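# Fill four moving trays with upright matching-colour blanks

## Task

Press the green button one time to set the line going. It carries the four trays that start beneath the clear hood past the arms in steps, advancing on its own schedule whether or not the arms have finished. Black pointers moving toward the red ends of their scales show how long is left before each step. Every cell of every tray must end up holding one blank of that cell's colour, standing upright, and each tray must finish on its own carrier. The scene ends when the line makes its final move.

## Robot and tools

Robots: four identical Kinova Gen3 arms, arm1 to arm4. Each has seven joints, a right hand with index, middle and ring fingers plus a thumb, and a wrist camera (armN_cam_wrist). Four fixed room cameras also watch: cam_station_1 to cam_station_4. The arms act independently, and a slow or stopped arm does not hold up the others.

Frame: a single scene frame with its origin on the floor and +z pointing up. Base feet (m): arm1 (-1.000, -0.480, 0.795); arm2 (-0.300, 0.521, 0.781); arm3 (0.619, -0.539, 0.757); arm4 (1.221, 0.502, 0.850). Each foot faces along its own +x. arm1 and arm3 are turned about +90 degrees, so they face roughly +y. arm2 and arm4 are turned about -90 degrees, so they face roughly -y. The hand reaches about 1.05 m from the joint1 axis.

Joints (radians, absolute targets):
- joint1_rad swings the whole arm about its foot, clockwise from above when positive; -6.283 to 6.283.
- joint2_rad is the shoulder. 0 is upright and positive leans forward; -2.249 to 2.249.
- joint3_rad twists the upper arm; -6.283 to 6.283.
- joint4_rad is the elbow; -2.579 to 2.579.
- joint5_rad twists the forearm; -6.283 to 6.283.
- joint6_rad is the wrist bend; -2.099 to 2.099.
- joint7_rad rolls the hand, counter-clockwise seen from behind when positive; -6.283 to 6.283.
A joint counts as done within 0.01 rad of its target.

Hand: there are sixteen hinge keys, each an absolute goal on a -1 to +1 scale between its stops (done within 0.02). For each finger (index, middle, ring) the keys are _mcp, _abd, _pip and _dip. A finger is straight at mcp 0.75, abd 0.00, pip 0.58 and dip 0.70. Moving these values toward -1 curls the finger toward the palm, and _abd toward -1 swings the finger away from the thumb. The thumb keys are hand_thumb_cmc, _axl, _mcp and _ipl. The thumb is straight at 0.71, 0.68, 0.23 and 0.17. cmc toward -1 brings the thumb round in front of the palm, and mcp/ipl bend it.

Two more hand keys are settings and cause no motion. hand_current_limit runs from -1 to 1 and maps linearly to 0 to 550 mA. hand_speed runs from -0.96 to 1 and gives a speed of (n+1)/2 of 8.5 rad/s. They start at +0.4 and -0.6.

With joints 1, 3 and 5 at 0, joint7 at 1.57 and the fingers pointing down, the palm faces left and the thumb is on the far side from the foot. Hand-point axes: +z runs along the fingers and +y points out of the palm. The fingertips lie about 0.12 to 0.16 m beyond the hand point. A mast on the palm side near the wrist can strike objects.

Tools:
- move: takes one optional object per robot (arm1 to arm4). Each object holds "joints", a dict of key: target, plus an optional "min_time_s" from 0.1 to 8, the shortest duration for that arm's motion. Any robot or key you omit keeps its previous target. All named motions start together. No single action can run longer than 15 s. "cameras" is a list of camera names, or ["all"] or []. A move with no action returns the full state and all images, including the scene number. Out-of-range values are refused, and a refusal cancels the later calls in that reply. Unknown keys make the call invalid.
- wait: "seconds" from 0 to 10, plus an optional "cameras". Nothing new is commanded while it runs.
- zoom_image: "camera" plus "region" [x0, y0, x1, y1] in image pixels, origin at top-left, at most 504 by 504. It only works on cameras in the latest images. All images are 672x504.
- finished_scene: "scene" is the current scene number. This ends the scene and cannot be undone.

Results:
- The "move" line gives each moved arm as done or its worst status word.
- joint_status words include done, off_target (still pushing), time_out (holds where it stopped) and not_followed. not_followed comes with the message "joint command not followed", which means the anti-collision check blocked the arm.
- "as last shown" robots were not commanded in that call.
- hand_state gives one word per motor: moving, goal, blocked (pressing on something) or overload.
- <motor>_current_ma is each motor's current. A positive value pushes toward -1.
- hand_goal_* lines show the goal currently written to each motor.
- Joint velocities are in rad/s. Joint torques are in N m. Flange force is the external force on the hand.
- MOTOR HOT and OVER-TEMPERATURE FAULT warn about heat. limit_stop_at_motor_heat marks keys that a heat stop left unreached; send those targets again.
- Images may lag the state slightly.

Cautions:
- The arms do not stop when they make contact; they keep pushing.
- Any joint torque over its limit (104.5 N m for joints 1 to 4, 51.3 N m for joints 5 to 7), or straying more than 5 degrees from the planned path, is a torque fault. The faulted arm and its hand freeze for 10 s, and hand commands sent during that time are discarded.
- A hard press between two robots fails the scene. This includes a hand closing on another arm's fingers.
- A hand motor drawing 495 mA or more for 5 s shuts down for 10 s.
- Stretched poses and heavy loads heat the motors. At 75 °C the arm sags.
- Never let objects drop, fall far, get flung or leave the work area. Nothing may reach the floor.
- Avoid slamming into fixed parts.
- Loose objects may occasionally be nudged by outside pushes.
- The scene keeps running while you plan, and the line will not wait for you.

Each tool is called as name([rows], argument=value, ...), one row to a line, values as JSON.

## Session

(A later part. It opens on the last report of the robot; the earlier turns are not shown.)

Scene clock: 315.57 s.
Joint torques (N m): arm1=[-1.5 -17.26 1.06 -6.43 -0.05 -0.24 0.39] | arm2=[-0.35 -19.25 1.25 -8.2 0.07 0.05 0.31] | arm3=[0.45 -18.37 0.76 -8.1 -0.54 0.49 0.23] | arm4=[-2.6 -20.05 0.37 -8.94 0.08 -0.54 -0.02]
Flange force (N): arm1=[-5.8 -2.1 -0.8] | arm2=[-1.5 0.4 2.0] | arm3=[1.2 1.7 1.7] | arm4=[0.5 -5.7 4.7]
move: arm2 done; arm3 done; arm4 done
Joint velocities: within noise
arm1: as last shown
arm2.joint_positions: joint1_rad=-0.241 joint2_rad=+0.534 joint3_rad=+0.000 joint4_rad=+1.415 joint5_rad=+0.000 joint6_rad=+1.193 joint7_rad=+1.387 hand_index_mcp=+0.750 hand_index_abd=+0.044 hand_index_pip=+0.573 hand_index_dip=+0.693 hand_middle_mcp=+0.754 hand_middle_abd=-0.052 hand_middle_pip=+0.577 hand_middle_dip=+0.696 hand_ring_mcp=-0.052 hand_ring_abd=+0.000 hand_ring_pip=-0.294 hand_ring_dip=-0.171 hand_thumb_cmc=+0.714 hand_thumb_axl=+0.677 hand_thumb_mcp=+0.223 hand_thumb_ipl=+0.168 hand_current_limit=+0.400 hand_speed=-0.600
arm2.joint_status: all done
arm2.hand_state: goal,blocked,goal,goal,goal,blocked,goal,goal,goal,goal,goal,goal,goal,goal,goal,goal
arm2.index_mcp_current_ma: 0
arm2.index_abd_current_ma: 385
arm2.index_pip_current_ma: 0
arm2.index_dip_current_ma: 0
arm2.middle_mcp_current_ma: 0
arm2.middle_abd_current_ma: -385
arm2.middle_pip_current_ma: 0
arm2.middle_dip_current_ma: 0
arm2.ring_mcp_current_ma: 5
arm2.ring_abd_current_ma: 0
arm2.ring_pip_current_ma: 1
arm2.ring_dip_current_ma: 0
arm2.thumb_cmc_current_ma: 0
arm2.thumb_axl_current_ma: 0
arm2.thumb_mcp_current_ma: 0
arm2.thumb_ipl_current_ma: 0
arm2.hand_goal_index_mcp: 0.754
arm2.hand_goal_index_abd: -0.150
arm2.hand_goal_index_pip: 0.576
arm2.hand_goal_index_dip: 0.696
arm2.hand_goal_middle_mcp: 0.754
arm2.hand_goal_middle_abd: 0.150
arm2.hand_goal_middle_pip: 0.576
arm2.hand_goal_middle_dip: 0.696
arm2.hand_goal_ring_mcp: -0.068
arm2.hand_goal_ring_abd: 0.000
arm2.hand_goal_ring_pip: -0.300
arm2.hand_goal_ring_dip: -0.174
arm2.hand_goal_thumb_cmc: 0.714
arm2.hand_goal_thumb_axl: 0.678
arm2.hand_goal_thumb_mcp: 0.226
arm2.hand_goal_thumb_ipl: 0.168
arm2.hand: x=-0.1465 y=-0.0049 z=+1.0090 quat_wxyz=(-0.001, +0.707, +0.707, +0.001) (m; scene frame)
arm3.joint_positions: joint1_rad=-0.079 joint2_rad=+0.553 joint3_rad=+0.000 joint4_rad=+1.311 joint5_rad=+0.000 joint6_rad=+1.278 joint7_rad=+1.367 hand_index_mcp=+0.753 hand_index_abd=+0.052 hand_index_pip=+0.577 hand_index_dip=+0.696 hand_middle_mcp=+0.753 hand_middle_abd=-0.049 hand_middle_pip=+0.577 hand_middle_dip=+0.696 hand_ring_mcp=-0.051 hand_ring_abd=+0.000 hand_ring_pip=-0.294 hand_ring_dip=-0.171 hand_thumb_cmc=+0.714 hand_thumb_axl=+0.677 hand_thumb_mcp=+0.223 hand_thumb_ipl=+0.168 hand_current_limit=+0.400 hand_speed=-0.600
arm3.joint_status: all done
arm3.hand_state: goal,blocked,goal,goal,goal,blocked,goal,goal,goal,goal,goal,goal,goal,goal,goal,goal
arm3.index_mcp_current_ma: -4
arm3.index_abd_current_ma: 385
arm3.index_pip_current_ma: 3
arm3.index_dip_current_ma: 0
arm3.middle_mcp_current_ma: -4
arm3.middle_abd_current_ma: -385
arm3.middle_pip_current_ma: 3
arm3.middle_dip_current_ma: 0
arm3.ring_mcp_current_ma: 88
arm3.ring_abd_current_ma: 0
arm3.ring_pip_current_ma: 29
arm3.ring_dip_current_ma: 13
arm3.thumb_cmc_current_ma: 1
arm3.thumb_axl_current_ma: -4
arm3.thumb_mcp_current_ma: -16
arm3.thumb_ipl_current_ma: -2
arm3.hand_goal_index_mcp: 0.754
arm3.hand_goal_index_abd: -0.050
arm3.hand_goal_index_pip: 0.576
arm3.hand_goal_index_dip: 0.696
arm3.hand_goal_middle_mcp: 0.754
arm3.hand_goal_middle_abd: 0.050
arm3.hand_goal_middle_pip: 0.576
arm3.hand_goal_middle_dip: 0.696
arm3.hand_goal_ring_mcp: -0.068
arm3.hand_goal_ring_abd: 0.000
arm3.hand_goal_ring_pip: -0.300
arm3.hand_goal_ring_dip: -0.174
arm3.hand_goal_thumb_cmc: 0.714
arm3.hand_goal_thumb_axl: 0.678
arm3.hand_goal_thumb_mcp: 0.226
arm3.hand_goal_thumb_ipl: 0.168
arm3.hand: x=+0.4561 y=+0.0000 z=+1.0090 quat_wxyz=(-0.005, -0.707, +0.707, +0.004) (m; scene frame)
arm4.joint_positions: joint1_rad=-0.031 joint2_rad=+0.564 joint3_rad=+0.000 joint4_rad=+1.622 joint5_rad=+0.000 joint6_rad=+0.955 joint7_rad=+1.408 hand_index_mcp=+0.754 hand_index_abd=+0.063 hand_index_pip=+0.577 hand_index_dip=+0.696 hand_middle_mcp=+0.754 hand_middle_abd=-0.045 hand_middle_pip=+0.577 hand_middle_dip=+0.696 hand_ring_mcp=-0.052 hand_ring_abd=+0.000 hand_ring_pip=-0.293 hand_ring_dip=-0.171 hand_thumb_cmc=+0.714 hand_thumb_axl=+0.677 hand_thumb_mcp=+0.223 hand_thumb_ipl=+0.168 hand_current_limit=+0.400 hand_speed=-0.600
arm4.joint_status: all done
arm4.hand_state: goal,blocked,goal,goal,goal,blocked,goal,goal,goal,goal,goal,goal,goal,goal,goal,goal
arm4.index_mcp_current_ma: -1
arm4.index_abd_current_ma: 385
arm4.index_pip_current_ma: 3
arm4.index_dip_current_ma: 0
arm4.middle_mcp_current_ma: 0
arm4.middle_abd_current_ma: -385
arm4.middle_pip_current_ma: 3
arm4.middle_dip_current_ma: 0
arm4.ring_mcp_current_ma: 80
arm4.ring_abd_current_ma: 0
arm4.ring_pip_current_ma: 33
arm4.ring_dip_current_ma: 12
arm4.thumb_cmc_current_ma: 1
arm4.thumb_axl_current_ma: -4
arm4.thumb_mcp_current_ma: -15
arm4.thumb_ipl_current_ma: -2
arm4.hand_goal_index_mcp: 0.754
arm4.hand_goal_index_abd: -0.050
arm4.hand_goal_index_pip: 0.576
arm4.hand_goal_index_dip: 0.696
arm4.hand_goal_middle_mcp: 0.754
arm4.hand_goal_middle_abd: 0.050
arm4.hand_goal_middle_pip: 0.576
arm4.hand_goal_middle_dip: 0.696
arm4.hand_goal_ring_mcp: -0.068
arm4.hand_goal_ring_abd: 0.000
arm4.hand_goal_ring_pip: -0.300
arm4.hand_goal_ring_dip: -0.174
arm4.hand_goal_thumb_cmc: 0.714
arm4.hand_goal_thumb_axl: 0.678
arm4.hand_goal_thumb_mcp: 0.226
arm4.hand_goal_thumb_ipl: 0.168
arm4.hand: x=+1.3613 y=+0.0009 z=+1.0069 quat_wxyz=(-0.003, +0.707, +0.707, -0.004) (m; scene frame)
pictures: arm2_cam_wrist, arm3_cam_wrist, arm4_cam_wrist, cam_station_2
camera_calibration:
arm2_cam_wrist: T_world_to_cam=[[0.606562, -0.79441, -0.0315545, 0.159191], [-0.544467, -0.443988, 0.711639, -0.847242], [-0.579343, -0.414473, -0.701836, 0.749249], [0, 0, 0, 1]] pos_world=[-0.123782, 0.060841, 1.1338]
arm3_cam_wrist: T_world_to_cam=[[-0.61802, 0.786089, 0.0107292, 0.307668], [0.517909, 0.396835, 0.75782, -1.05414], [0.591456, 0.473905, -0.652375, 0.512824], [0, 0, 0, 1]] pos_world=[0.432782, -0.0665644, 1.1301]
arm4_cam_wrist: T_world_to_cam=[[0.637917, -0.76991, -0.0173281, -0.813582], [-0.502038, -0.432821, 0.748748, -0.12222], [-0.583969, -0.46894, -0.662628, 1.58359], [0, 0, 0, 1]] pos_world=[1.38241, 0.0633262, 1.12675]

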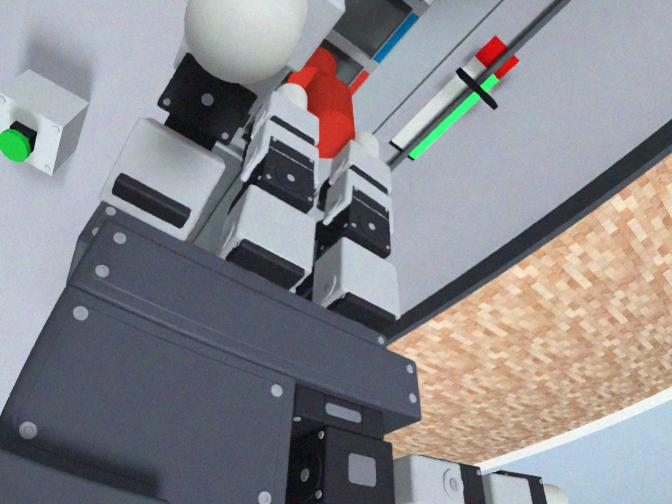

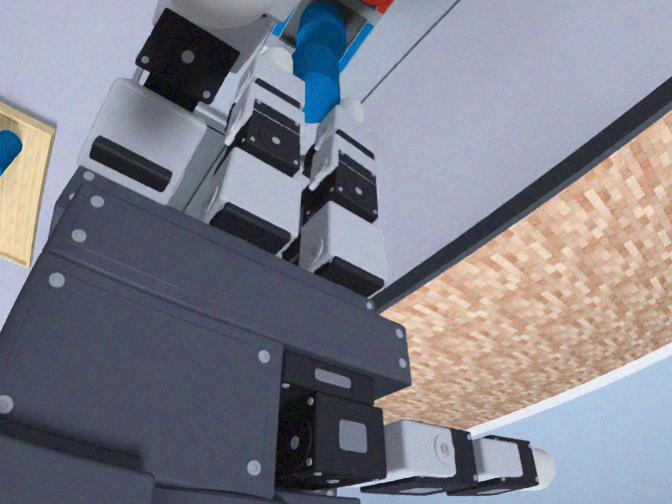

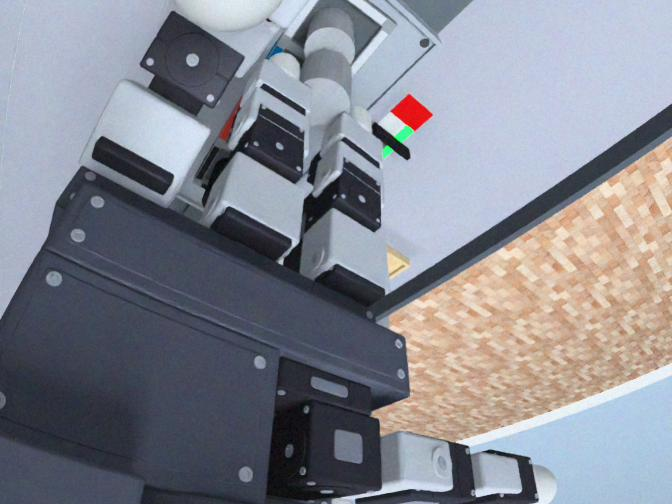

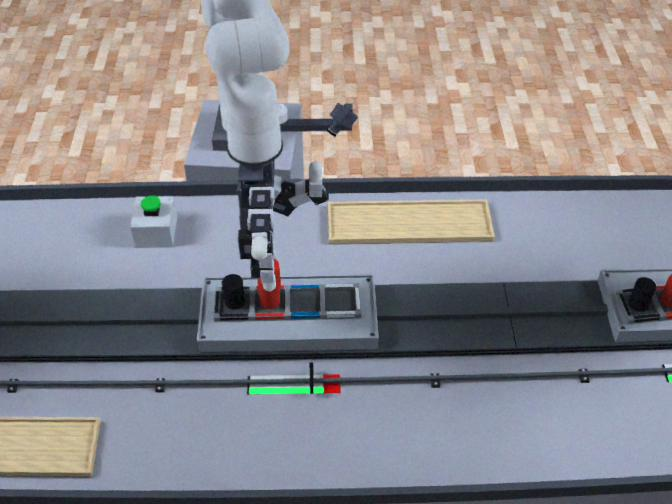

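wait(seconds=0.2, cameras=["cam_station_2","cam_station_3","cam_station_4"])

zoom_image(camera="cam_station_2", region=[220, 240, 320, 315])

zoom_image(camera="cam_station_3", region=[420, 220, 540, 310])

zoom_image(camera="cam_station_4", region=[230, 240, 350, 330])

Scene clock: 320.67 s.
Joint torques (N m): arm1=[-1.48 -17.26 1.02 -6.4 -0.08 -0.19 0.41] | arm2=[-0.32 -19.24 1.22 -8.15 0.11 0.05 0.3] | arm3=[0.5 -18.37 0.81 -7.99 -0.45 0.48 0.22] | arm4=[-2.63 -19.95 0.56 -8.84 0.08 -0.51 0.04]
Flange force (N): arm1=[-5.8 -2.1 -0.7] | arm2=[-1.7 0.5 1.9] | arm3=[0.7 1.8 1.4] | arm4=[0.4 -5.6 4.6]
Joint velocities: within noise
arm1.joint_positions: joint1_rad=-0.127 joint2_rad=+0.476 joint3_rad=+0.000 joint4_rad=+1.580 joint5_rad=+0.000 joint6_rad=+1.085 joint7_rad=+1.554 hand_index_mcp=+0.753 hand_index_abd=+0.147 hand_index_pip=+0.577 hand_index_dip=+0.696 hand_middle_mcp=+0.753 hand_middle_abd=-0.146 hand_middle_pip=+0.577 hand_middle_dip=+0.696 hand_ring_mcp=-0.052 hand_ring_abd=+0.000 hand_ring_pip=-0.293 hand_ring_dip=-0.171 hand_thumb_cmc=+0.714 hand_thumb_axl=+0.677 hand_thumb_mcp=+0.223 hand_thumb_ipl=+0.168 hand_current_limit=+0.400 hand_speed=-0.600
arm1.joint_status: not commanded
arm1.hand_state: goal,goal,goal,goal,goal,goal,goal,goal,goal,goal,goal,goal,goal,goal,goal,goal
arm1.index_mcp_current_ma: 0
arm1.index_abd_current_ma: -1
arm1.index_pip_current_ma: 0
arm1.index_dip_current_ma: 0
arm1.middle_mcp_current_ma: 0
arm1.middle_abd_current_ma: 1
arm1.middle_pip_current_ma: 0
arm1.middle_dip_current_ma: 0
arm1.ring_mcp_current_ma: 13
arm1.ring_abd_current_ma: 0
arm1.ring_pip_current_ma: 3
arm1.ring_dip_current_ma: 1
arm1.thumb_cmc_current_ma: 0
arm1.thumb_axl_current_ma: 0
arm1.thumb_mcp_current_ma: -1
arm1.thumb_ipl_current_ma: 0
arm1.hand_goal_index_mcp: 0.754
arm1.hand_goal_index_abd: 0.150
arm1.hand_goal_index_pip: 0.576
arm1.hand_goal_index_dip: 0.696
arm1.hand_goal_middle_mcp: 0.754
arm1.hand_goal_middle_abd: -0.150
arm1.hand_goal_middle_pip: 0.576
arm1.hand_goal_middle_dip: 0.696
arm1.hand_goal_ring_mcp: -0.068
arm1.hand_goal_ring_abd: 0.000
arm1.hand_goal_ring_pip: -0.300
arm1.hand_goal_ring_dip: -0.174
arm1.hand_goal_thumb_cmc: 0.714
arm1.hand_goal_thumb_axl: 0.678
arm1.hand_goal_thumb_mcp: 0.226
arm1.hand_goal_thumb_ipl: 0.168
arm1.hand: x=-1.0684 y=+0.0137 z=+1.0048 quat_wxyz=(+0.000, -0.707, +0.707, +0.000) (m; scene frame)
arm2.joint_positions: joint1_rad=-0.241 joint2_rad=+0.534 joint3_rad=+0.000 joint4_rad=+1.415 joint5_rad=+0.000 joint6_rad=+1.193 joint7_rad=+1.387 hand_index_mcp=+0.750 hand_index_abd=+0.044 hand_index_pip=+0.573 hand_index_dip=+0.693 hand_middle_mcp=+0.754 hand_middle_abd=-0.052 hand_middle_pip=+0.577 hand_middle_dip=+0.696 hand_ring_mcp=-0.052 hand_ring_abd=+0.000 hand_ring_pip=-0.294 hand_ring_dip=-0.171 hand_thumb_cmc=+0.714 hand_thumb_axl=+0.677 hand_thumb_mcp=+0.223 hand_thumb_ipl=+0.168 hand_current_limit=+0.400 hand_speed=-0.600
arm2.joint_status: all done
arm2.hand_state: goal,blocked,goal,goal,goal,blocked,goal,goal,goal,goal,goal,goal,goal,goal,goal,goal
arm2.index_mcp_current_ma: 0
arm2.index_abd_current_ma: 385
arm2.index_pip_current_ma: 0
arm2.index_dip_current_ma: 0
arm2.middle_mcp_current_ma: 0
arm2.middle_abd_current_ma: -385
arm2.middle_pip_current_ma: 0
arm2.middle_dip_current_ma: 0
arm2.ring_mcp_current_ma: 5
arm2.ring_abd_current_ma: 0
arm2.ring_pip_current_ma: 1
arm2.ring_dip_current_ma: 0
arm2.thumb_cmc_current_ma: 0
arm2.thumb_axl_current_ma: 0
arm2.thumb_mcp_current_ma: 0
arm2.thumb_ipl_current_ma: 0
arm2.hand_goal_index_mcp: 0.754
arm2.hand_goal_index_abd: -0.150
arm2.hand_goal_index_pip: 0.576
arm2.hand_goal_index_dip: 0.696
arm2.hand_goal_middle_mcp: 0.754
arm2.hand_goal_middle_abd: 0.150
arm2.hand_goal_middle_pip: 0.576
arm2.hand_goal_middle_dip: 0.696
arm2.hand_goal_ring_mcp: -0.068
arm2.hand_goal_ring_abd: 0.000
arm2.hand_goal_ring_pip: -0.300
arm2.hand_goal_ring_dip: -0.174
arm2.hand_goal_thumb_cmc: 0.714
arm2.hand_goal_thumb_axl: 0.678
arm2.hand_goal_thumb_mcp: 0.226
arm2.hand_goal_thumb_ipl: 0.168
arm2.hand: x=-0.1466 y=-0.0049 z=+1.0090 quat_wxyz=(-0.001, +0.707, +0.707, +0.001) (m; scene frame)
arm3.joint_positions: joint1_rad=-0.079 joint2_rad=+0.553 joint3_rad=+0.000 joint4_rad=+1.311 joint5_rad=+0.000 joint6_rad=+1.278 joint7_rad=+1.367 hand_index_mcp=+0.753 hand_index_abd=+0.052 hand_index_pip=+0.577 hand_index_dip=+0.696 hand_middle_mcp=+0.753 hand_middle_abd=-0.049 hand_middle_pip=+0.577 hand_middle_dip=+0.696 hand_ring_mcp=-0.051 hand_ring_abd=+0.000 hand_ring_pip=-0.294 hand_ring_dip=-0.171 hand_thumb_cmc=+0.714 hand_thumb_axl=+0.677 hand_thumb_mcp=+0.223 hand_thumb_ipl=+0.168 hand_current_limit=+0.400 hand_speed=-0.600
arm3.joint_status: all done
arm3.hand_state: goal,blocked,goal,goal,goal,blocked,goal,goal,goal,goal,goal,goal,goal,goal,goal,goal
arm3.index_mcp_current_ma: -4
arm3.index_abd_current_ma: 385
arm3.index_pip_current_ma: 3
arm3.index_dip_current_ma: 0
arm3.middle_mcp_current_ma: -4
arm3.middle_abd_current_ma: -385
arm3.middle_pip_current_ma: 3
arm3.middle_dip_current_ma: 0
arm3.ring_mcp_current_ma: 88
arm3.ring_abd_current_ma: 0
arm3.ring_pip_current_ma: 29
arm3.ring_dip_current_ma: 13
arm3.thumb_cmc_current_ma: 1
arm3.thumb_axl_current_ma: -4
arm3.thumb_mcp_current_ma: -16
arm3.thumb_ipl_current_ma: -2
arm3.hand_goal_index_mcp: 0.754
arm3.hand_goal_index_abd: -0.050
arm3.hand_goal_index_pip: 0.576
arm3.hand_goal_index_dip: 0.696
arm3.hand_goal_middle_mcp: 0.754
arm3.hand_goal_middle_abd: 0.050
arm3.hand_goal_middle_pip: 0.576
arm3.hand_goal_middle_dip: 0.696
arm3.hand_goal_ring_mcp: -0.068
arm3.hand_goal_ring_abd: 0.000
arm3.hand_goal_ring_pip: -0.300
arm3.hand_goal_ring_dip: -0.174
arm3.hand_goal_thumb_cmc: 0.714
arm3.hand_goal_thumb_axl: 0.678
arm3.hand_goal_thumb_mcp: 0.226
arm3.hand_goal_thumb_ipl: 0.168
arm3.hand: x=+0.4561 y=+0.0000 z=+1.0090 quat_wxyz=(-0.005, -0.707, +0.707, +0.004) (m; scene frame)
arm4.joint_positions: joint1_rad=-0.031 joint2_rad=+0.564 joint3_rad=+0.000 joint4_rad=+1.622 joint5_rad=+0.000 joint6_rad=+0.955 joint7_rad=+1.408 hand_index_mcp=+0.754 hand_index_abd=+0.063 hand_index_pip=+0.577 hand_index_dip=+0.696 hand_middle_mcp=+0.754 hand_middle_abd=-0.045 hand_middle_pip=+0.577 hand_middle_dip=+0.696 hand_ring_mcp=-0.052 hand_ring_abd=+0.000 hand_ring_pip=-0.293 hand_ring_dip=-0.171 hand_thumb_cmc=+0.714 hand_thumb_axl=+0.677 hand_thumb_mcp=+0.223 hand_thumb_ipl=+0.168 hand_current_limit=+0.400 hand_speed=-0.600
arm4.joint_status: all done
arm4.hand_state: goal,blocked,goal,goal,goal,blocked,goal,goal,goal,goal,goal,goal,goal,goal,goal,goal
arm4.index_mcp_current_ma: -1
arm4.index_abd_current_ma: 385
arm4.index_pip_current_ma: 3
arm4.index_dip_current_ma: 0
arm4.middle_mcp_current_ma: 0
arm4.middle_abd_current_ma: -385
arm4.middle_pip_current_ma: 3
arm4.middle_dip_current_ma: 0
arm4.ring_mcp_current_ma: 80
arm4.ring_abd_current_ma: 0
arm4.ring_pip_current_ma: 33
arm4.ring_dip_current_ma: 12
arm4.thumb_cmc_current_ma: 1
arm4.thumb_axl_current_ma: -4
arm4.thumb_mcp_current_ma: -15
arm4.thumb_ipl_current_ma: -2
arm4.hand_goal_index_mcp: 0.754
arm4.hand_goal_index_abd: -0.050
arm4.hand_goal_index_pip: 0.576
arm4.hand_goal_index_dip: 0.696
arm4.hand_goal_middle_mcp: 0.754
arm4.hand_goal_middle_abd: 0.050
arm4.hand_goal_middle_pip: 0.576
arm4.hand_goal_middle_dip: 0.696
arm4.hand_goal_ring_mcp: -0.068
arm4.hand_goal_ring_abd: 0.000
arm4.hand_goal_ring_pip: -0.300
arm4.hand_goal_ring_dip: -0.174
arm4.hand_goal_thumb_cmc: 0.714
arm4.hand_goal_thumb_axl: 0.678
arm4.hand_goal_thumb_mcp: 0.226
arm4.hand_goal_thumb_ipl: 0.168
arm4.hand: x=+1.3613 y=+0.0009 z=+1.0069 quat_wxyz=(-0.003, +0.707, +0.707, -0.004) (m; scene frame)
wait: 0.20 s; at rest from the start
pictures: cam_station_2, cam_station_3, cam_station_4

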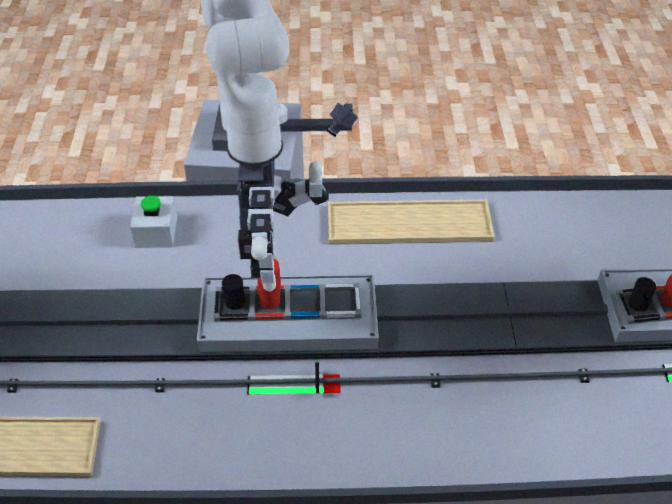

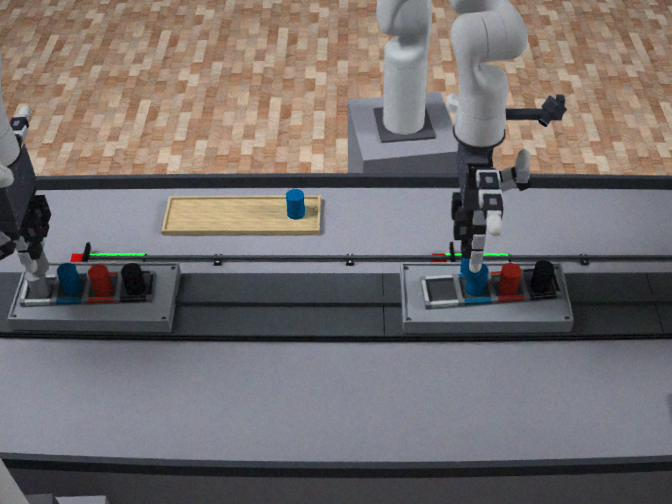

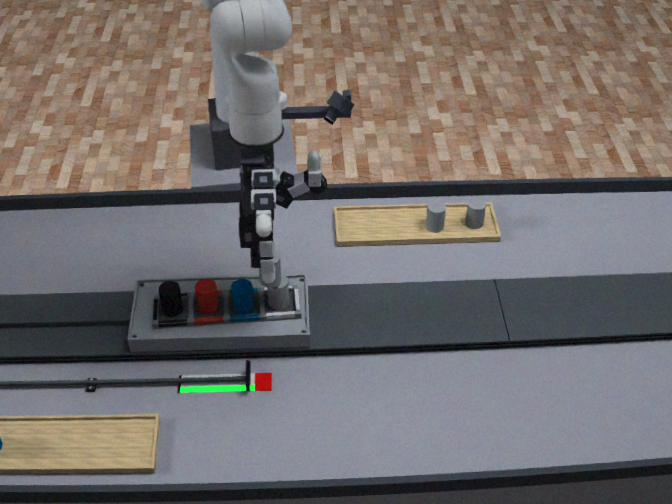

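Scaled by 5.040.

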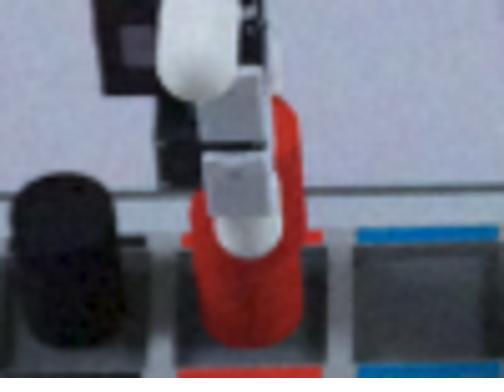

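Scaled by 4.200.

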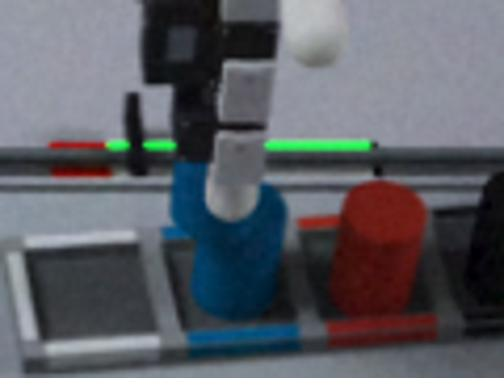

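Scaled by 4.200.

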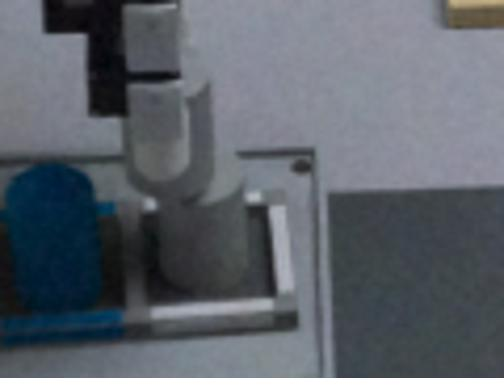

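move(arm2={"joints":{"joint2_rad":0.52028,"joint4_rad":1.387,"joint6_rad":1.23431},"min_time_s":0.6}, arm3={"joints":{"joint2_rad":0.54244,"joint4_rad":1.27943,"joint6_rad":1.31972},"min_time_s":0.6}, arm4={"joints":{"joint2_rad":0.54318,"joint4_rad":1.60255,"joint6_rad":0.99586},"min_time_s":0.6})

Scene clock: 325.83 s.
Joint torques (N m): arm1=[-1.38 -17.23 1.02 -6.47 -0.02 -0.22 0.37] | arm2=[-0.28 -19.24 1.26 -8.37 0.08 0.07 0.31] | arm3=[0.45 -18.31 0.81 -8.13 -0.48 0.46 0.23] | arm4=[-2.65 -19.79 0.44 -9.09 0.08 -0.47 0.02]
Flange force (N): arm1=[-5.6 -1.9 -0.7] | arm2=[-1.6 0.6 2.1] | arm3=[0.8 1.7 1.5] | arm4=[0.5 -5.7 4.7]
move: arm2 done; arm3 done; arm4 done
Joint velocities: within noise
arm1: as last shown
arm2.joint_positions: joint1_rad=-0.241 joint2_rad=+0.520 joint3_rad=+0.000 joint4_rad=+1.387 joint5_rad=+0.000 joint6_rad=+1.234 joint7_rad=+1.387 hand_index_mcp=+0.750 hand_index_abd=+0.044 hand_index_pip=+0.573 hand_index_dip=+0.693 hand_middle_mcp=+0.754 hand_middle_abd=-0.052 hand_middle_pip=+0.577 hand_middle_dip=+0.696 hand_ring_mcp=-0.052 hand_ring_abd=+0.000 hand_ring_pip=-0.294 hand_ring_dip=-0.171 hand_thumb_cmc=+0.714 hand_thumb_axl=+0.677 hand_thumb_mcp=+0.223 hand_thumb_ipl=+0.168 hand_current_limit=+0.400 hand_speed=-0.600
arm2.joint_status: all done
arm2.hand_state: goal,blocked,goal,goal,goal,blocked,goal,goal,goal,goal,goal,goal,goal,goal,goal,goal
arm2.index_mcp_current_ma: 0
arm2.index_abd_current_ma: 385
arm2.index_pip_current_ma: 0
arm2.index_dip_current_ma: 0
arm2.middle_mcp_current_ma: 0
arm2.middle_abd_current_ma: -385
arm2.middle_pip_current_ma: 0
arm2.middle_dip_current_ma: 0
arm2.ring_mcp_current_ma: 5
arm2.ring_abd_current_ma: 0
arm2.ring_pip_current_ma: 1
arm2.ring_dip_current_ma: 0
arm2.thumb_cmc_current_ma: 0
arm2.thumb_axl_current_ma: 0
arm2.thumb_mcp_current_ma: 0
arm2.thumb_ipl_current_ma: 0
arm2.hand_goal_index_mcp: 0.754
arm2.hand_goal_index_abd: -0.150
arm2.hand_goal_index_pip: 0.576
arm2.hand_goal_index_dip: 0.696
arm2.hand_goal_middle_mcp: 0.754
arm2.hand_goal_middle_abd: 0.150
arm2.hand_goal_middle_pip: 0.576
arm2.hand_goal_middle_dip: 0.696
arm2.hand_goal_ring_mcp: -0.068
arm2.hand_goal_ring_abd: 0.000
arm2.hand_goal_ring_pip: -0.300
arm2.hand_goal_ring_dip: -0.174
arm2.hand_goal_thumb_cmc: 0.714
arm2.hand_goal_thumb_axl: 0.678
arm2.hand_goal_thumb_mcp: 0.226
arm2.hand_goal_thumb_ipl: 0.168
arm2.hand: x=-0.1466 y=-0.0047 z=+1.0240 quat_wxyz=(-0.001, +0.707, +0.707, +0.001) (m; scene frame)
arm3.joint_positions: joint1_rad=-0.079 joint2_rad=+0.542 joint3_rad=+0.000 joint4_rad=+1.279 joint5_rad=+0.000 joint6_rad=+1.320 joint7_rad=+1.367 hand_index_mcp=+0.753 hand_index_abd=+0.052 hand_index_pip=+0.577 hand_index_dip=+0.696 hand_middle_mcp=+0.753 hand_middle_abd=-0.049 hand_middle_pip=+0.577 hand_middle_dip=+0.696 hand_ring_mcp=-0.051 hand_ring_abd=+0.000 hand_ring_pip=-0.294 hand_ring_dip=-0.171 hand_thumb_cmc=+0.714 hand_thumb_axl=+0.677 hand_thumb_mcp=+0.223 hand_thumb_ipl=+0.168 hand_current_limit=+0.400 hand_speed=-0.600
arm3.joint_status: all done
arm3.hand_state: goal,blocked,goal,goal,goal,blocked,goal,goal,goal,goal,goal,goal,goal,goal,goal,goal
arm3.index_mcp_current_ma: -4
arm3.index_abd_current_ma: 385
arm3.index_pip_current_ma: 3
arm3.index_dip_current_ma: 0
arm3.middle_mcp_current_ma: -4
arm3.middle_abd_current_ma: -385
arm3.middle_pip_current_ma: 3
arm3.middle_dip_current_ma: 0
arm3.ring_mcp_current_ma: 88
arm3.ring_abd_current_ma: 0
arm3.ring_pip_current_ma: 29
arm3.ring_dip_current_ma: 13
arm3.thumb_cmc_current_ma: 1
arm3.thumb_axl_current_ma: -4
arm3.thumb_mcp_current_ma: -16
arm3.thumb_ipl_current_ma: -2
arm3.hand_goal_index_mcp: 0.754
arm3.hand_goal_index_abd: -0.050
arm3.hand_goal_index_pip: 0.576
arm3.hand_goal_index_dip: 0.696
arm3.hand_goal_middle_mcp: 0.754
arm3.hand_goal_middle_abd: 0.050
arm3.hand_goal_middle_pip: 0.576
arm3.hand_goal_middle_dip: 0.696
arm3.hand_goal_ring_mcp: -0.068
arm3.hand_goal_ring_abd: 0.000
arm3.hand_goal_ring_pip: -0.300
arm3.hand_goal_ring_dip: -0.174
arm3.hand_goal_thumb_cmc: 0.714
arm3.hand_goal_thumb_axl: 0.678
arm3.hand_goal_thumb_mcp: 0.226
arm3.hand_goal_thumb_ipl: 0.168
arm3.hand: x=+0.4564 y=-0.0002 z=+1.0241 quat_wxyz=(-0.005, -0.707, +0.707, +0.004) (m; scene frame)
arm4.joint_positions: joint1_rad=-0.031 joint2_rad=+0.543 joint3_rad=+0.000 joint4_rad=+1.603 joint5_rad=+0.000 joint6_rad=+0.996 joint7_rad=+1.408 hand_index_mcp=+0.754 hand_index_abd=+0.063 hand_index_pip=+0.577 hand_index_dip=+0.696 hand_middle_mcp=+0.754 hand_middle_abd=-0.045 hand_middle_pip=+0.577 hand_middle_dip=+0.696 hand_ring_mcp=-0.052 hand_ring_abd=+0.000 hand_ring_pip=-0.293 hand_ring_dip=-0.171 hand_thumb_cmc=+0.714 hand_thumb_axl=+0.677 hand_thumb_mcp=+0.223 hand_thumb_ipl=+0.168 hand_current_limit=+0.400 hand_speed=-0.600
arm4.joint_status: all done
arm4.hand_state: goal,blocked,goal,goal,goal,blocked,goal,goal,goal,goal,goal,goal,goal,goal,goal,goal
arm4.index_mcp_current_ma: -1
arm4.index_abd_current_ma: 385
arm4.index_pip_current_ma: 3
arm4.index_dip_current_ma: 0
arm4.middle_mcp_current_ma: 0
arm4.middle_abd_current_ma: -385
arm4.middle_pip_current_ma: 3
arm4.middle_dip_current_ma: 0
arm4.ring_mcp_current_ma: 80
arm4.ring_abd_current_ma: 0
arm4.ring_pip_current_ma: 33
arm4.ring_dip_current_ma: 12
arm4.thumb_cmc_current_ma: 1
arm4.thumb_axl_current_ma: -4
arm4.thumb_mcp_current_ma: -15
arm4.thumb_ipl_current_ma: -2
arm4.hand_goal_index_mcp: 0.754
arm4.hand_goal_index_abd: -0.050
arm4.hand_goal_index_pip: 0.576
arm4.hand_goal_index_dip: 0.696
arm4.hand_goal_middle_mcp: 0.754
arm4.hand_goal_middle_abd: 0.050
arm4.hand_goal_middle_pip: 0.576
arm4.hand_goal_middle_dip: 0.696
arm4.hand_goal_ring_mcp: -0.068
arm4.hand_goal_ring_abd: 0.000
arm4.hand_goal_ring_pip: -0.300
arm4.hand_goal_ring_dip: -0.174
arm4.hand_goal_thumb_cmc: 0.714
arm4.hand_goal_thumb_axl: 0.678
arm4.hand_goal_thumb_mcp: 0.226
arm4.hand_goal_thumb_ipl: 0.168
arm4.hand: x=+1.3614 y=+0.0012 z=+1.0220 quat_wxyz=(-0.003, +0.707, +0.707, -0.004) (m; scene frame)
pictures: none

wait(seconds=2, cameras=["cam_station_2"])

Scene clock: 336.03 s.
Joint torques (N m): arm1=[-1.49 -17.2 1.13 -6.41 -0.08 -0.2 0.36] | arm2=[-0.33 -19.17 1.23 -8.28 0.08 0.05 0.31] | arm3=[0.52 -18.36 0.8 -8.06 -0.48 0.53 0.21] | arm4=[-2.61 -19.83 0.39 -9.18 0.08 -0.49 -0.01]
Flange force (N): arm1=[-5.7 -2.2 -0.8] | arm2=[-1.8 0.5 1.8] | arm3=[0.5 1.9 1.5] | arm4=[0.8 -5.7 4.9]
Joint velocities: within noise
arm1.joint_positions: joint1_rad=-0.127 joint2_rad=+0.476 joint3_rad=+0.000 joint4_rad=+1.580 joint5_rad=+0.000 joint6_rad=+1.085 joint7_rad=+1.554 hand_index_mcp=+0.753 hand_index_abd=+0.147 hand_index_pip=+0.577 hand_index_dip=+0.696 hand_middle_mcp=+0.753 hand_middle_abd=-0.146 hand_middle_pip=+0.577 hand_middle_dip=+0.696 hand_ring_mcp=-0.052 hand_ring_abd=+0.000 hand_ring_pip=-0.293 hand_ring_dip=-0.171 hand_thumb_cmc=+0.714 hand_thumb_axl=+0.677 hand_thumb_mcp=+0.223 hand_thumb_ipl=+0.168 hand_current_limit=+0.400 hand_speed=-0.600
arm1.joint_status: not commanded
arm1.hand_state: goal,goal,goal,goal,goal,goal,goal,goal,goal,goal,goal,goal,goal,goal,goal,goal
arm1.index_mcp_current_ma: 0
arm1.index_abd_current_ma: -1
arm1.index_pip_current_ma: 0
arm1.index_dip_current_ma: 0
arm1.middle_mcp_current_ma: 0
arm1.middle_abd_current_ma: 1
arm1.middle_pip_current_ma: 0
arm1.middle_dip_current_ma: 0
arm1.ring_mcp_current_ma: 13
arm1.ring_abd_current_ma: 0
arm1.ring_pip_current_ma: 3
arm1.ring_dip_current_ma: 1
arm1.thumb_cmc_current_ma: 0
arm1.thumb_axl_current_ma: 0
arm1.thumb_mcp_current_ma: -1
arm1.thumb_ipl_current_ma: 0
arm1.hand_goal_index_mcp: 0.754
arm1.hand_goal_index_abd: 0.150
arm1.hand_goal_index_pip: 0.576
arm1.hand_goal_index_dip: 0.696
arm1.hand_goal_middle_mcp: 0.754
arm1.hand_goal_middle_abd: -0.150
arm1.hand_goal_middle_pip: 0.576
arm1.hand_goal_middle_dip: 0.696
arm1.hand_goal_ring_mcp: -0.068
arm1.hand_goal_ring_abd: 0.000
arm1.hand_goal_ring_pip: -0.300
arm1.hand_goal_ring_dip: -0.174
arm1.hand_goal_thumb_cmc: 0.714
arm1.hand_goal_thumb_axl: 0.678
arm1.hand_goal_thumb_mcp: 0.226
arm1.hand_goal_thumb_ipl: 0.168
arm1.hand: x=-1.0684 y=+0.0137 z=+1.0048 quat_wxyz=(+0.000, -0.707, +0.707, +0.000) (m; scene frame)
arm2.joint_positions: joint1_rad=-0.241 joint2_rad=+0.520 joint3_rad=+0.000 joint4_rad=+1.387 joint5_rad=+0.000 joint6_rad=+1.234 joint7_rad=+1.387 hand_index_mcp=+0.750 hand_index_abd=+0.044 hand_index_pip=+0.573 hand_index_dip=+0.693 hand_middle_mcp=+0.754 hand_middle_abd=-0.052 hand_middle_pip=+0.577 hand_middle_dip=+0.696 hand_ring_mcp=-0.052 hand_ring_abd=+0.000 hand_ring_pip=-0.294 hand_ring_dip=-0.171 hand_thumb_cmc=+0.714 hand_thumb_axl=+0.677 hand_thumb_mcp=+0.223 hand_thumb_ipl=+0.168 hand_current_limit=+0.400 hand_speed=-0.600
arm2.joint_status: all done
arm2.hand_state: goal,blocked,goal,goal,goal,blocked,goal,goal,goal,goal,goal,goal,goal,goal,goal,goal
arm2.index_mcp_current_ma: 0
arm2.index_abd_current_ma: 385
arm2.index_pip_current_ma: 0
arm2.index_dip_current_ma: 0
arm2.middle_mcp_current_ma: 0
arm2.middle_abd_current_ma: -385
arm2.middle_pip_current_ma: 0
arm2.middle_dip_current_ma: 0
arm2.ring_mcp_current_ma: 5
arm2.ring_abd_current_ma: 0
arm2.ring_pip_current_ma: 1
arm2.ring_dip_current_ma: 0
arm2.thumb_cmc_current_ma: 0
arm2.thumb_axl_current_ma: 0
arm2.thumb_mcp_current_ma: 0
arm2.thumb_ipl_current_ma: 0
arm2.hand_goal_index_mcp: 0.754
arm2.hand_goal_index_abd: -0.150
arm2.hand_goal_index_pip: 0.576
arm2.hand_goal_index_dip: 0.696
arm2.hand_goal_middle_mcp: 0.754
arm2.hand_goal_middle_abd: 0.150
arm2.hand_goal_middle_pip: 0.576
arm2.hand_goal_middle_dip: 0.696
arm2.hand_goal_ring_mcp: -0.068
arm2.hand_goal_ring_abd: 0.000
arm2.hand_goal_ring_pip: -0.300
arm2.hand_goal_ring_dip: -0.174
arm2.hand_goal_thumb_cmc: 0.714
arm2.hand_goal_thumb_axl: 0.678
arm2.hand_goal_thumb_mcp: 0.226
arm2.hand_goal_thumb_ipl: 0.168
arm2.hand: x=-0.1466 y=-0.0047 z=+1.0240 quat_wxyz=(-0.001, +0.707, +0.707, +0.001) (m; scene frame)
arm3.joint_positions: joint1_rad=-0.079 joint2_rad=+0.542 joint3_rad=+0.000 joint4_rad=+1.279 joint5_rad=+0.000 joint6_rad=+1.320 joint7_rad=+1.367 hand_index_mcp=+0.753 hand_index_abd=+0.052 hand_index_pip=+0.577 hand_index_dip=+0.696 hand_middle_mcp=+0.753 hand_middle_abd=-0.049 hand_middle_pip=+0.577 hand_middle_dip=+0.696 hand_ring_mcp=-0.051 hand_ring_abd=+0.000 hand_ring_pip=-0.294 hand_ring_dip=-0.171 hand_thumb_cmc=+0.714 hand_thumb_axl=+0.677 hand_thumb_mcp=+0.223 hand_thumb_ipl=+0.168 hand_current_limit=+0.400 hand_speed=-0.600
arm3.joint_status: all done
arm3.hand_state: goal,blocked,goal,goal,goal,blocked,goal,goal,goal,goal,goal,goal,goal,goal,goal,goal
arm3.index_mcp_current_ma: -4
arm3.index_abd_current_ma: 385
arm3.index_pip_current_ma: 3
arm3.index_dip_current_ma: 0
arm3.middle_mcp_current_ma: -4
arm3.middle_abd_current_ma: -385
arm3.middle_pip_current_ma: 3
arm3.middle_dip_current_ma: 0
arm3.ring_mcp_current_ma: 88
arm3.ring_abd_current_ma: 0
arm3.ring_pip_current_ma: 29
arm3.ring_dip_current_ma: 13
arm3.thumb_cmc_current_ma: 1
arm3.thumb_axl_current_ma: -4
arm3.thumb_mcp_current_ma: -16
arm3.thumb_ipl_current_ma: -2
arm3.hand_goal_index_mcp: 0.754
arm3.hand_goal_index_abd: -0.050
arm3.hand_goal_index_pip: 0.576
arm3.hand_goal_index_dip: 0.696
arm3.hand_goal_middle_mcp: 0.754
arm3.hand_goal_middle_abd: 0.050
arm3.hand_goal_middle_pip: 0.576
arm3.hand_goal_middle_dip: 0.696
arm3.hand_goal_ring_mcp: -0.068
arm3.hand_goal_ring_abd: 0.000
arm3.hand_goal_ring_pip: -0.300
arm3.hand_goal_ring_dip: -0.174
arm3.hand_goal_thumb_cmc: 0.714
arm3.hand_goal_thumb_axl: 0.678
arm3.hand_goal_thumb_mcp: 0.226
arm3.hand_goal_thumb_ipl: 0.168
arm3.hand: x=+0.4564 y=-0.0002 z=+1.0241 quat_wxyz=(-0.005, -0.707, +0.707, +0.004) (m; scene frame)
arm4.joint_positions: joint1_rad=-0.031 joint2_rad=+0.543 joint3_rad=+0.000 joint4_rad=+1.603 joint5_rad=+0.000 joint6_rad=+0.996 joint7_rad=+1.408 hand_index_mcp=+0.754 hand_index_abd=+0.063 hand_index_pip=+0.577 hand_index_dip=+0.696 hand_middle_mcp=+0.754 hand_middle_abd=-0.045 hand_middle_pip=+0.577 hand_middle_dip=+0.696 hand_ring_mcp=-0.052 hand_ring_abd=+0.000 hand_ring_pip=-0.293 hand_ring_dip=-0.171 hand_thumb_cmc=+0.714 hand_thumb_axl=+0.677 hand_thumb_mcp=+0.223 hand_thumb_ipl=+0.168 hand_current_limit=+0.400 hand_speed=-0.600
arm4.joint_status: all done
arm4.hand_state: goal,blocked,goal,goal,goal,blocked,goal,goal,goal,goal,goal,goal,goal,goal,goal,goal
arm4.index_mcp_current_ma: -1
arm4.index_abd_current_ma: 385
arm4.index_pip_current_ma: 3
arm4.index_dip_current_ma: 0
arm4.middle_mcp_current_ma: 0
arm4.middle_abd_current_ma: -385
arm4.middle_pip_current_ma: 3
arm4.middle_dip_current_ma: 0
arm4.ring_mcp_current_ma: 80
arm4.ring_abd_current_ma: 0
arm4.ring_pip_current_ma: 33
arm4.ring_dip_current_ma: 12
arm4.thumb_cmc_current_ma: 1
arm4.thumb_axl_current_ma: -4
arm4.thumb_mcp_current_ma: -15
arm4.thumb_ipl_current_ma: -2
arm4.hand_goal_index_mcp: 0.754
arm4.hand_goal_index_abd: -0.050
arm4.hand_goal_index_pip: 0.576
arm4.hand_goal_index_dip: 0.696
arm4.hand_goal_middle_mcp: 0.754
arm4.hand_goal_middle_abd: 0.050
arm4.hand_goal_middle_pip: 0.576
arm4.hand_goal_middle_dip: 0.696
arm4.hand_goal_ring_mcp: -0.068
arm4.hand_goal_ring_abd: 0.000
arm4.hand_goal_ring_pip: -0.300
arm4.hand_goal_ring_dip: -0.174
arm4.hand_goal_thumb_cmc: 0.714
arm4.hand_goal_thumb_axl: 0.678
arm4.hand_goal_thumb_mcp: 0.226
arm4.hand_goal_thumb_ipl: 0.168
arm4.hand: x=+1.3614 y=+0.0012 z=+1.0220 quat_wxyz=(-0.003, +0.707, +0.707, -0.004) (m; scene frame)
wait: 2.00 s; at rest from the start
pictures: cam_station_2

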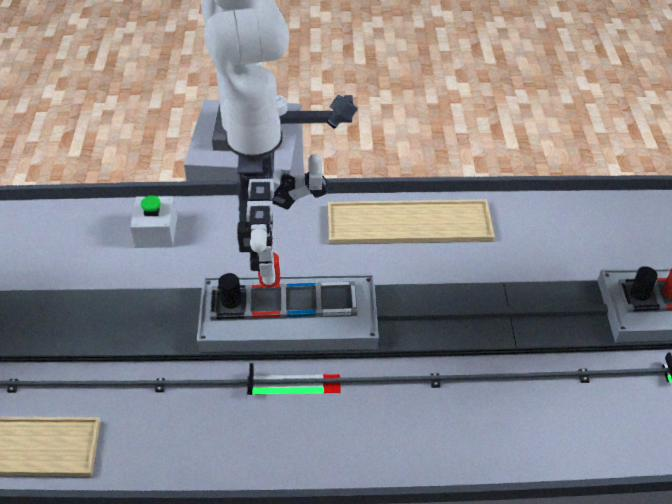

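wait(seconds=0.1, cameras=["cam_station_2","cam_station_3","cam_station_4"])

zoom_image(camera="cam_station_2", region=[200, 240, 400, 390])

zoom_image(camera="cam_station_3", region=[400, 220, 600, 370])

zoom_image(camera="cam_station_4", region=[130, 220, 330, 370])

Scene clock: 337.20 s.
Joint torques (N m): arm1=[-1.48 -17.17 1.09 -6.42 -0.07 -0.21 0.4] | arm2=[-0.33 -19.17 1.3 -8.27 0.06 0 0.28] | arm3=[0.45 -18.33 0.77 -8.05 -0.47 0.5 0.23] | arm4=[-2.62 -19.87 0.46 -9.15 0.1 -0.45 -0.02]
Flange force (N): arm1=[-5.6 -2.1 -0.9] | arm2=[-1.9 0.5 1.7] | arm3=[0.5 1.8 1.4] | arm4=[0.7 -5.7 5.0]
Joint velocities: within noise
arm1.joint_positions: joint1_rad=-0.127 joint2_rad=+0.476 joint3_rad=+0.000 joint4_rad=+1.580 joint5_rad=+0.000 joint6_rad=+1.085 joint7_rad=+1.554 hand_index_mcp=+0.753 hand_index_abd=+0.147 hand_index_pip=+0.577 hand_index_dip=+0.696 hand_middle_mcp=+0.753 hand_middle_abd=-0.146 hand_middle_pip=+0.577 hand_middle_dip=+0.696 hand_ring_mcp=-0.052 hand_ring_abd=+0.000 hand_ring_pip=-0.293 hand_ring_dip=-0.171 hand_thumb_cmc=+0.714 hand_thumb_axl=+0.677 hand_thumb_mcp=+0.223 hand_thumb_ipl=+0.168 hand_current_limit=+0.400 hand_speed=-0.600
arm1.joint_status: not commanded
arm1.hand_state: goal,goal,goal,goal,goal,goal,goal,goal,goal,goal,goal,goal,goal,goal,goal,goal
arm1.index_mcp_current_ma: 0
arm1.index_abd_current_ma: -1
arm1.index_pip_current_ma: 0
arm1.index_dip_current_ma: 0
arm1.middle_mcp_current_ma: 0
arm1.middle_abd_current_ma: 1
arm1.middle_pip_current_ma: 0
arm1.middle_dip_current_ma: 0
arm1.ring_mcp_current_ma: 13
arm1.ring_abd_current_ma: 0
arm1.ring_pip_current_ma: 3
arm1.ring_dip_current_ma: 1
arm1.thumb_cmc_current_ma: 0
arm1.thumb_axl_current_ma: 0
arm1.thumb_mcp_current_ma: -1
arm1.thumb_ipl_current_ma: 0
arm1.hand_goal_index_mcp: 0.754
arm1.hand_goal_index_abd: 0.150
arm1.hand_goal_index_pip: 0.576
arm1.hand_goal_index_dip: 0.696
arm1.hand_goal_middle_mcp: 0.754
arm1.hand_goal_middle_abd: -0.150
arm1.hand_goal_middle_pip: 0.576
arm1.hand_goal_middle_dip: 0.696
arm1.hand_goal_ring_mcp: -0.068
arm1.hand_goal_ring_abd: 0.000
arm1.hand_goal_ring_pip: -0.300
arm1.hand_goal_ring_dip: -0.174
arm1.hand_goal_thumb_cmc: 0.714
arm1.hand_goal_thumb_axl: 0.678
arm1.hand_goal_thumb_mcp: 0.226
arm1.hand_goal_thumb_ipl: 0.168
arm1.hand: x=-1.0684 y=+0.0137 z=+1.0048 quat_wxyz=(+0.000, -0.707, +0.707, +0.000) (m; scene frame)
arm2.joint_positions: joint1_rad=-0.241 joint2_rad=+0.520 joint3_rad=+0.000 joint4_rad=+1.387 joint5_rad=+0.000 joint6_rad=+1.234 joint7_rad=+1.387 hand_index_mcp=+0.750 hand_index_abd=+0.044 hand_index_pip=+0.573 hand_index_dip=+0.693 hand_middle_mcp=+0.754 hand_middle_abd=-0.052 hand_middle_pip=+0.577 hand_middle_dip=+0.696 hand_ring_mcp=-0.052 hand_ring_abd=+0.000 hand_ring_pip=-0.294 hand_ring_dip=-0.171 hand_thumb_cmc=+0.714 hand_thumb_axl=+0.677 hand_thumb_mcp=+0.223 hand_thumb_ipl=+0.168 hand_current_limit=+0.400 hand_speed=-0.600
arm2.joint_status: all done
arm2.hand_state: goal,blocked,goal,goal,goal,blocked,goal,goal,goal,goal,goal,goal,goal,goal,goal,goal
arm2.index_mcp_current_ma: 0
arm2.index_abd_current_ma: 385
arm2.index_pip_current_ma: 0
arm2.index_dip_current_ma: 0
arm2.middle_mcp_current_ma: 0
arm2.middle_abd_current_ma: -385
arm2.middle_pip_current_ma: 0
arm2.middle_dip_current_ma: 0
arm2.ring_mcp_current_ma: 5
arm2.ring_abd_current_ma: 0
arm2.ring_pip_current_ma: 1
arm2.ring_dip_current_ma: 0
arm2.thumb_cmc_current_ma: 0
arm2.thumb_axl_current_ma: 0
arm2.thumb_mcp_current_ma: 0
arm2.thumb_ipl_current_ma: 0
arm2.hand_goal_index_mcp: 0.754
arm2.hand_goal_index_abd: -0.150
arm2.hand_goal_index_pip: 0.576
arm2.hand_goal_index_dip: 0.696
arm2.hand_goal_middle_mcp: 0.754
arm2.hand_goal_middle_abd: 0.150
arm2.hand_goal_middle_pip: 0.576
arm2.hand_goal_middle_dip: 0.696
arm2.hand_goal_ring_mcp: -0.068
arm2.hand_goal_ring_abd: 0.000
arm2.hand_goal_ring_pip: -0.300
arm2.hand_goal_ring_dip: -0.174
arm2.hand_goal_thumb_cmc: 0.714
arm2.hand_goal_thumb_axl: 0.678
arm2.hand_goal_thumb_mcp: 0.226
arm2.hand_goal_thumb_ipl: 0.168
arm2.hand: x=-0.1466 y=-0.0047 z=+1.0240 quat_wxyz=(-0.001, +0.707, +0.707, +0.001) (m; scene frame)
arm3.joint_positions: joint1_rad=-0.079 joint2_rad=+0.542 joint3_rad=+0.000 joint4_rad=+1.279 joint5_rad=+0.000 joint6_rad=+1.320 joint7_rad=+1.367 hand_index_mcp=+0.753 hand_index_abd=+0.052 hand_index_pip=+0.577 hand_index_dip=+0.696 hand_middle_mcp=+0.753 hand_middle_abd=-0.049 hand_middle_pip=+0.577 hand_middle_dip=+0.696 hand_ring_mcp=-0.051 hand_ring_abd=+0.000 hand_ring_pip=-0.294 hand_ring_dip=-0.171 hand_thumb_cmc=+0.714 hand_thumb_axl=+0.677 hand_thumb_mcp=+0.223 hand_thumb_ipl=+0.168 hand_current_limit=+0.400 hand_speed=-0.600
arm3.joint_status: all done
arm3.hand_state: goal,blocked,goal,goal,goal,blocked,goal,goal,goal,goal,goal,goal,goal,goal,goal,goal
arm3.index_mcp_current_ma: -4
arm3.index_abd_current_ma: 385
arm3.index_pip_current_ma: 3
arm3.index_dip_current_ma: 0
arm3.middle_mcp_current_ma: -4
arm3.middle_abd_current_ma: -385
arm3.middle_pip_current_ma: 3
arm3.middle_dip_current_ma: 0
arm3.ring_mcp_current_ma: 88
arm3.ring_abd_current_ma: 0
arm3.ring_pip_current_ma: 29
arm3.ring_dip_current_ma: 13
arm3.thumb_cmc_current_ma: 1
arm3.thumb_axl_current_ma: -4
arm3.thumb_mcp_current_ma: -16
arm3.thumb_ipl_current_ma: -2
arm3.hand_goal_index_mcp: 0.754
arm3.hand_goal_index_abd: -0.050
arm3.hand_goal_index_pip: 0.576
arm3.hand_goal_index_dip: 0.696
arm3.hand_goal_middle_mcp: 0.754
arm3.hand_goal_middle_abd: 0.050
arm3.hand_goal_middle_pip: 0.576
arm3.hand_goal_middle_dip: 0.696
arm3.hand_goal_ring_mcp: -0.068
arm3.hand_goal_ring_abd: 0.000
arm3.hand_goal_ring_pip: -0.300
arm3.hand_goal_ring_dip: -0.174
arm3.hand_goal_thumb_cmc: 0.714
arm3.hand_goal_thumb_axl: 0.678
arm3.hand_goal_thumb_mcp: 0.226
arm3.hand_goal_thumb_ipl: 0.168
arm3.hand: x=+0.4564 y=-0.0002 z=+1.0241 quat_wxyz=(-0.005, -0.707, +0.707, +0.004) (m; scene frame)
arm4.joint_positions: joint1_rad=-0.031 joint2_rad=+0.543 joint3_rad=+0.000 joint4_rad=+1.603 joint5_rad=+0.000 joint6_rad=+0.996 joint7_rad=+1.408 hand_index_mcp=+0.754 hand_index_abd=+0.063 hand_index_pip=+0.577 hand_index_dip=+0.696 hand_middle_mcp=+0.754 hand_middle_abd=-0.045 hand_middle_pip=+0.577 hand_middle_dip=+0.696 hand_ring_mcp=-0.052 hand_ring_abd=+0.000 hand_ring_pip=-0.293 hand_ring_dip=-0.171 hand_thumb_cmc=+0.714 hand_thumb_axl=+0.677 hand_thumb_mcp=+0.223 hand_thumb_ipl=+0.168 hand_current_limit=+0.400 hand_speed=-0.600
arm4.joint_status: all done
arm4.hand_state: goal,blocked,goal,goal,goal,blocked,goal,goal,goal,goal,goal,goal,goal,goal,goal,goal
arm4.index_mcp_current_ma: -1
arm4.index_abd_current_ma: 385
arm4.index_pip_current_ma: 3
arm4.index_dip_current_ma: 0
arm4.middle_mcp_current_ma: 0
arm4.middle_abd_current_ma: -385
arm4.middle_pip_current_ma: 3
arm4.middle_dip_current_ma: 0
arm4.ring_mcp_current_ma: 80
arm4.ring_abd_current_ma: 0
arm4.ring_pip_current_ma: 33
arm4.ring_dip_current_ma: 12
arm4.thumb_cmc_current_ma: 1
arm4.thumb_axl_current_ma: -4
arm4.thumb_mcp_current_ma: -15
arm4.thumb_ipl_current_ma: -2
arm4.hand_goal_index_mcp: 0.754
arm4.hand_goal_index_abd: -0.050
arm4.hand_goal_index_pip: 0.576
arm4.hand_goal_index_dip: 0.696
arm4.hand_goal_middle_mcp: 0.754
arm4.hand_goal_middle_abd: 0.050
arm4.hand_goal_middle_pip: 0.576
arm4.hand_goal_middle_dip: 0.696
arm4.hand_goal_ring_mcp: -0.068
arm4.hand_goal_ring_abd: 0.000
arm4.hand_goal_ring_pip: -0.300
arm4.hand_goal_ring_dip: -0.174
arm4.hand_goal_thumb_cmc: 0.714
arm4.hand_goal_thumb_axl: 0.678
arm4.hand_goal_thumb_mcp: 0.226
arm4.hand_goal_thumb_ipl: 0.168
arm4.hand: x=+1.3614 y=+0.0012 z=+1.0220 quat_wxyz=(-0.003, +0.707, +0.707, -0.004) (m; scene frame)
wait: 0.10 s; at rest from the start
pictures: cam_station_2, cam_station_3, cam_station_4

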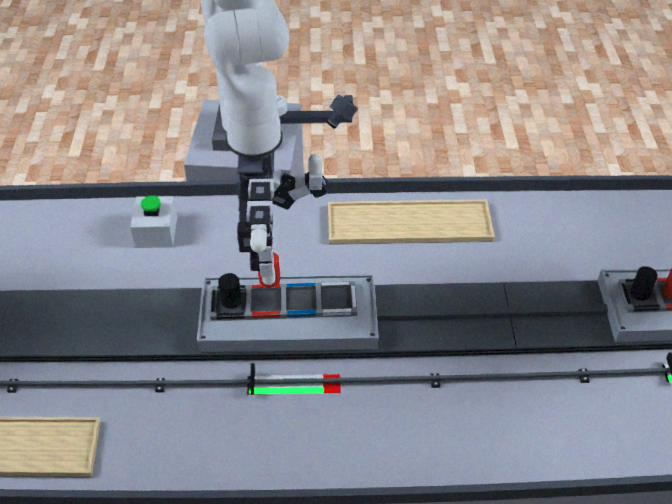

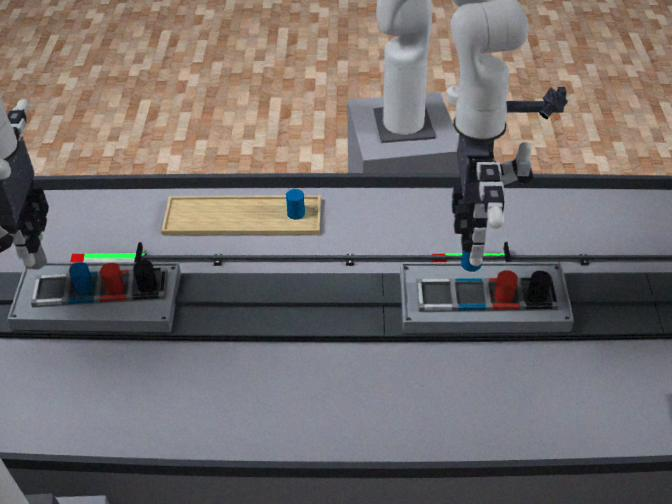

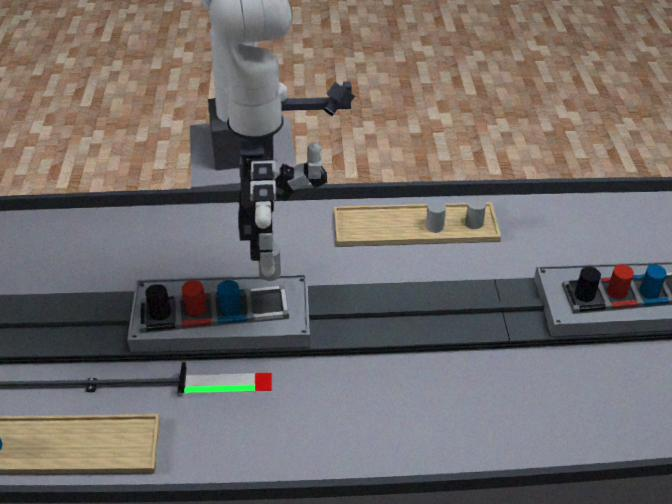

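Scaled by 2.520.

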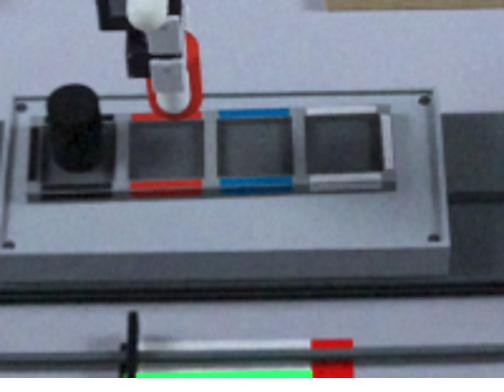

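Scaled by 2.520.

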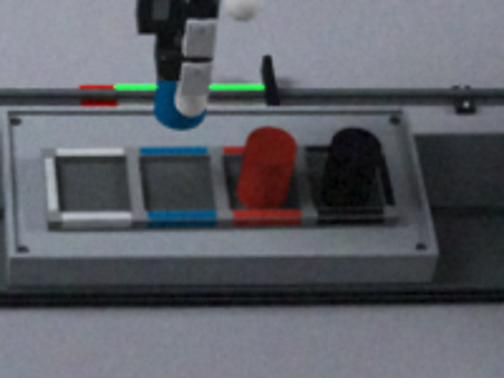

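Scaled by 2.520.

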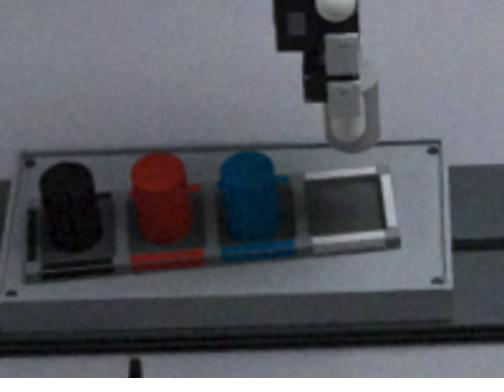

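zoom_image(camera="cam_station_3", region=[410, 265, 530, 325])

zoom_image(camera="cam_station_4", region=[210, 270, 330, 330])

zoom_image(camera="cam_station_2", region=[210, 270, 330, 330])

Scaled by 4.200.

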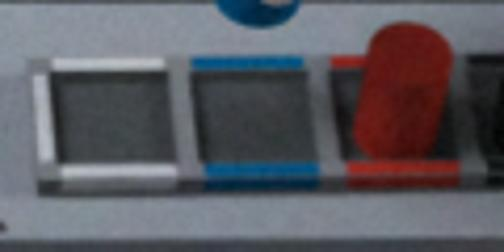

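Scaled by 4.200.

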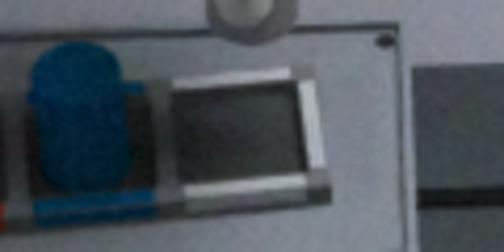

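Scaled by 4.200.

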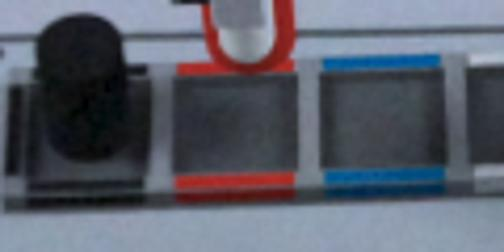

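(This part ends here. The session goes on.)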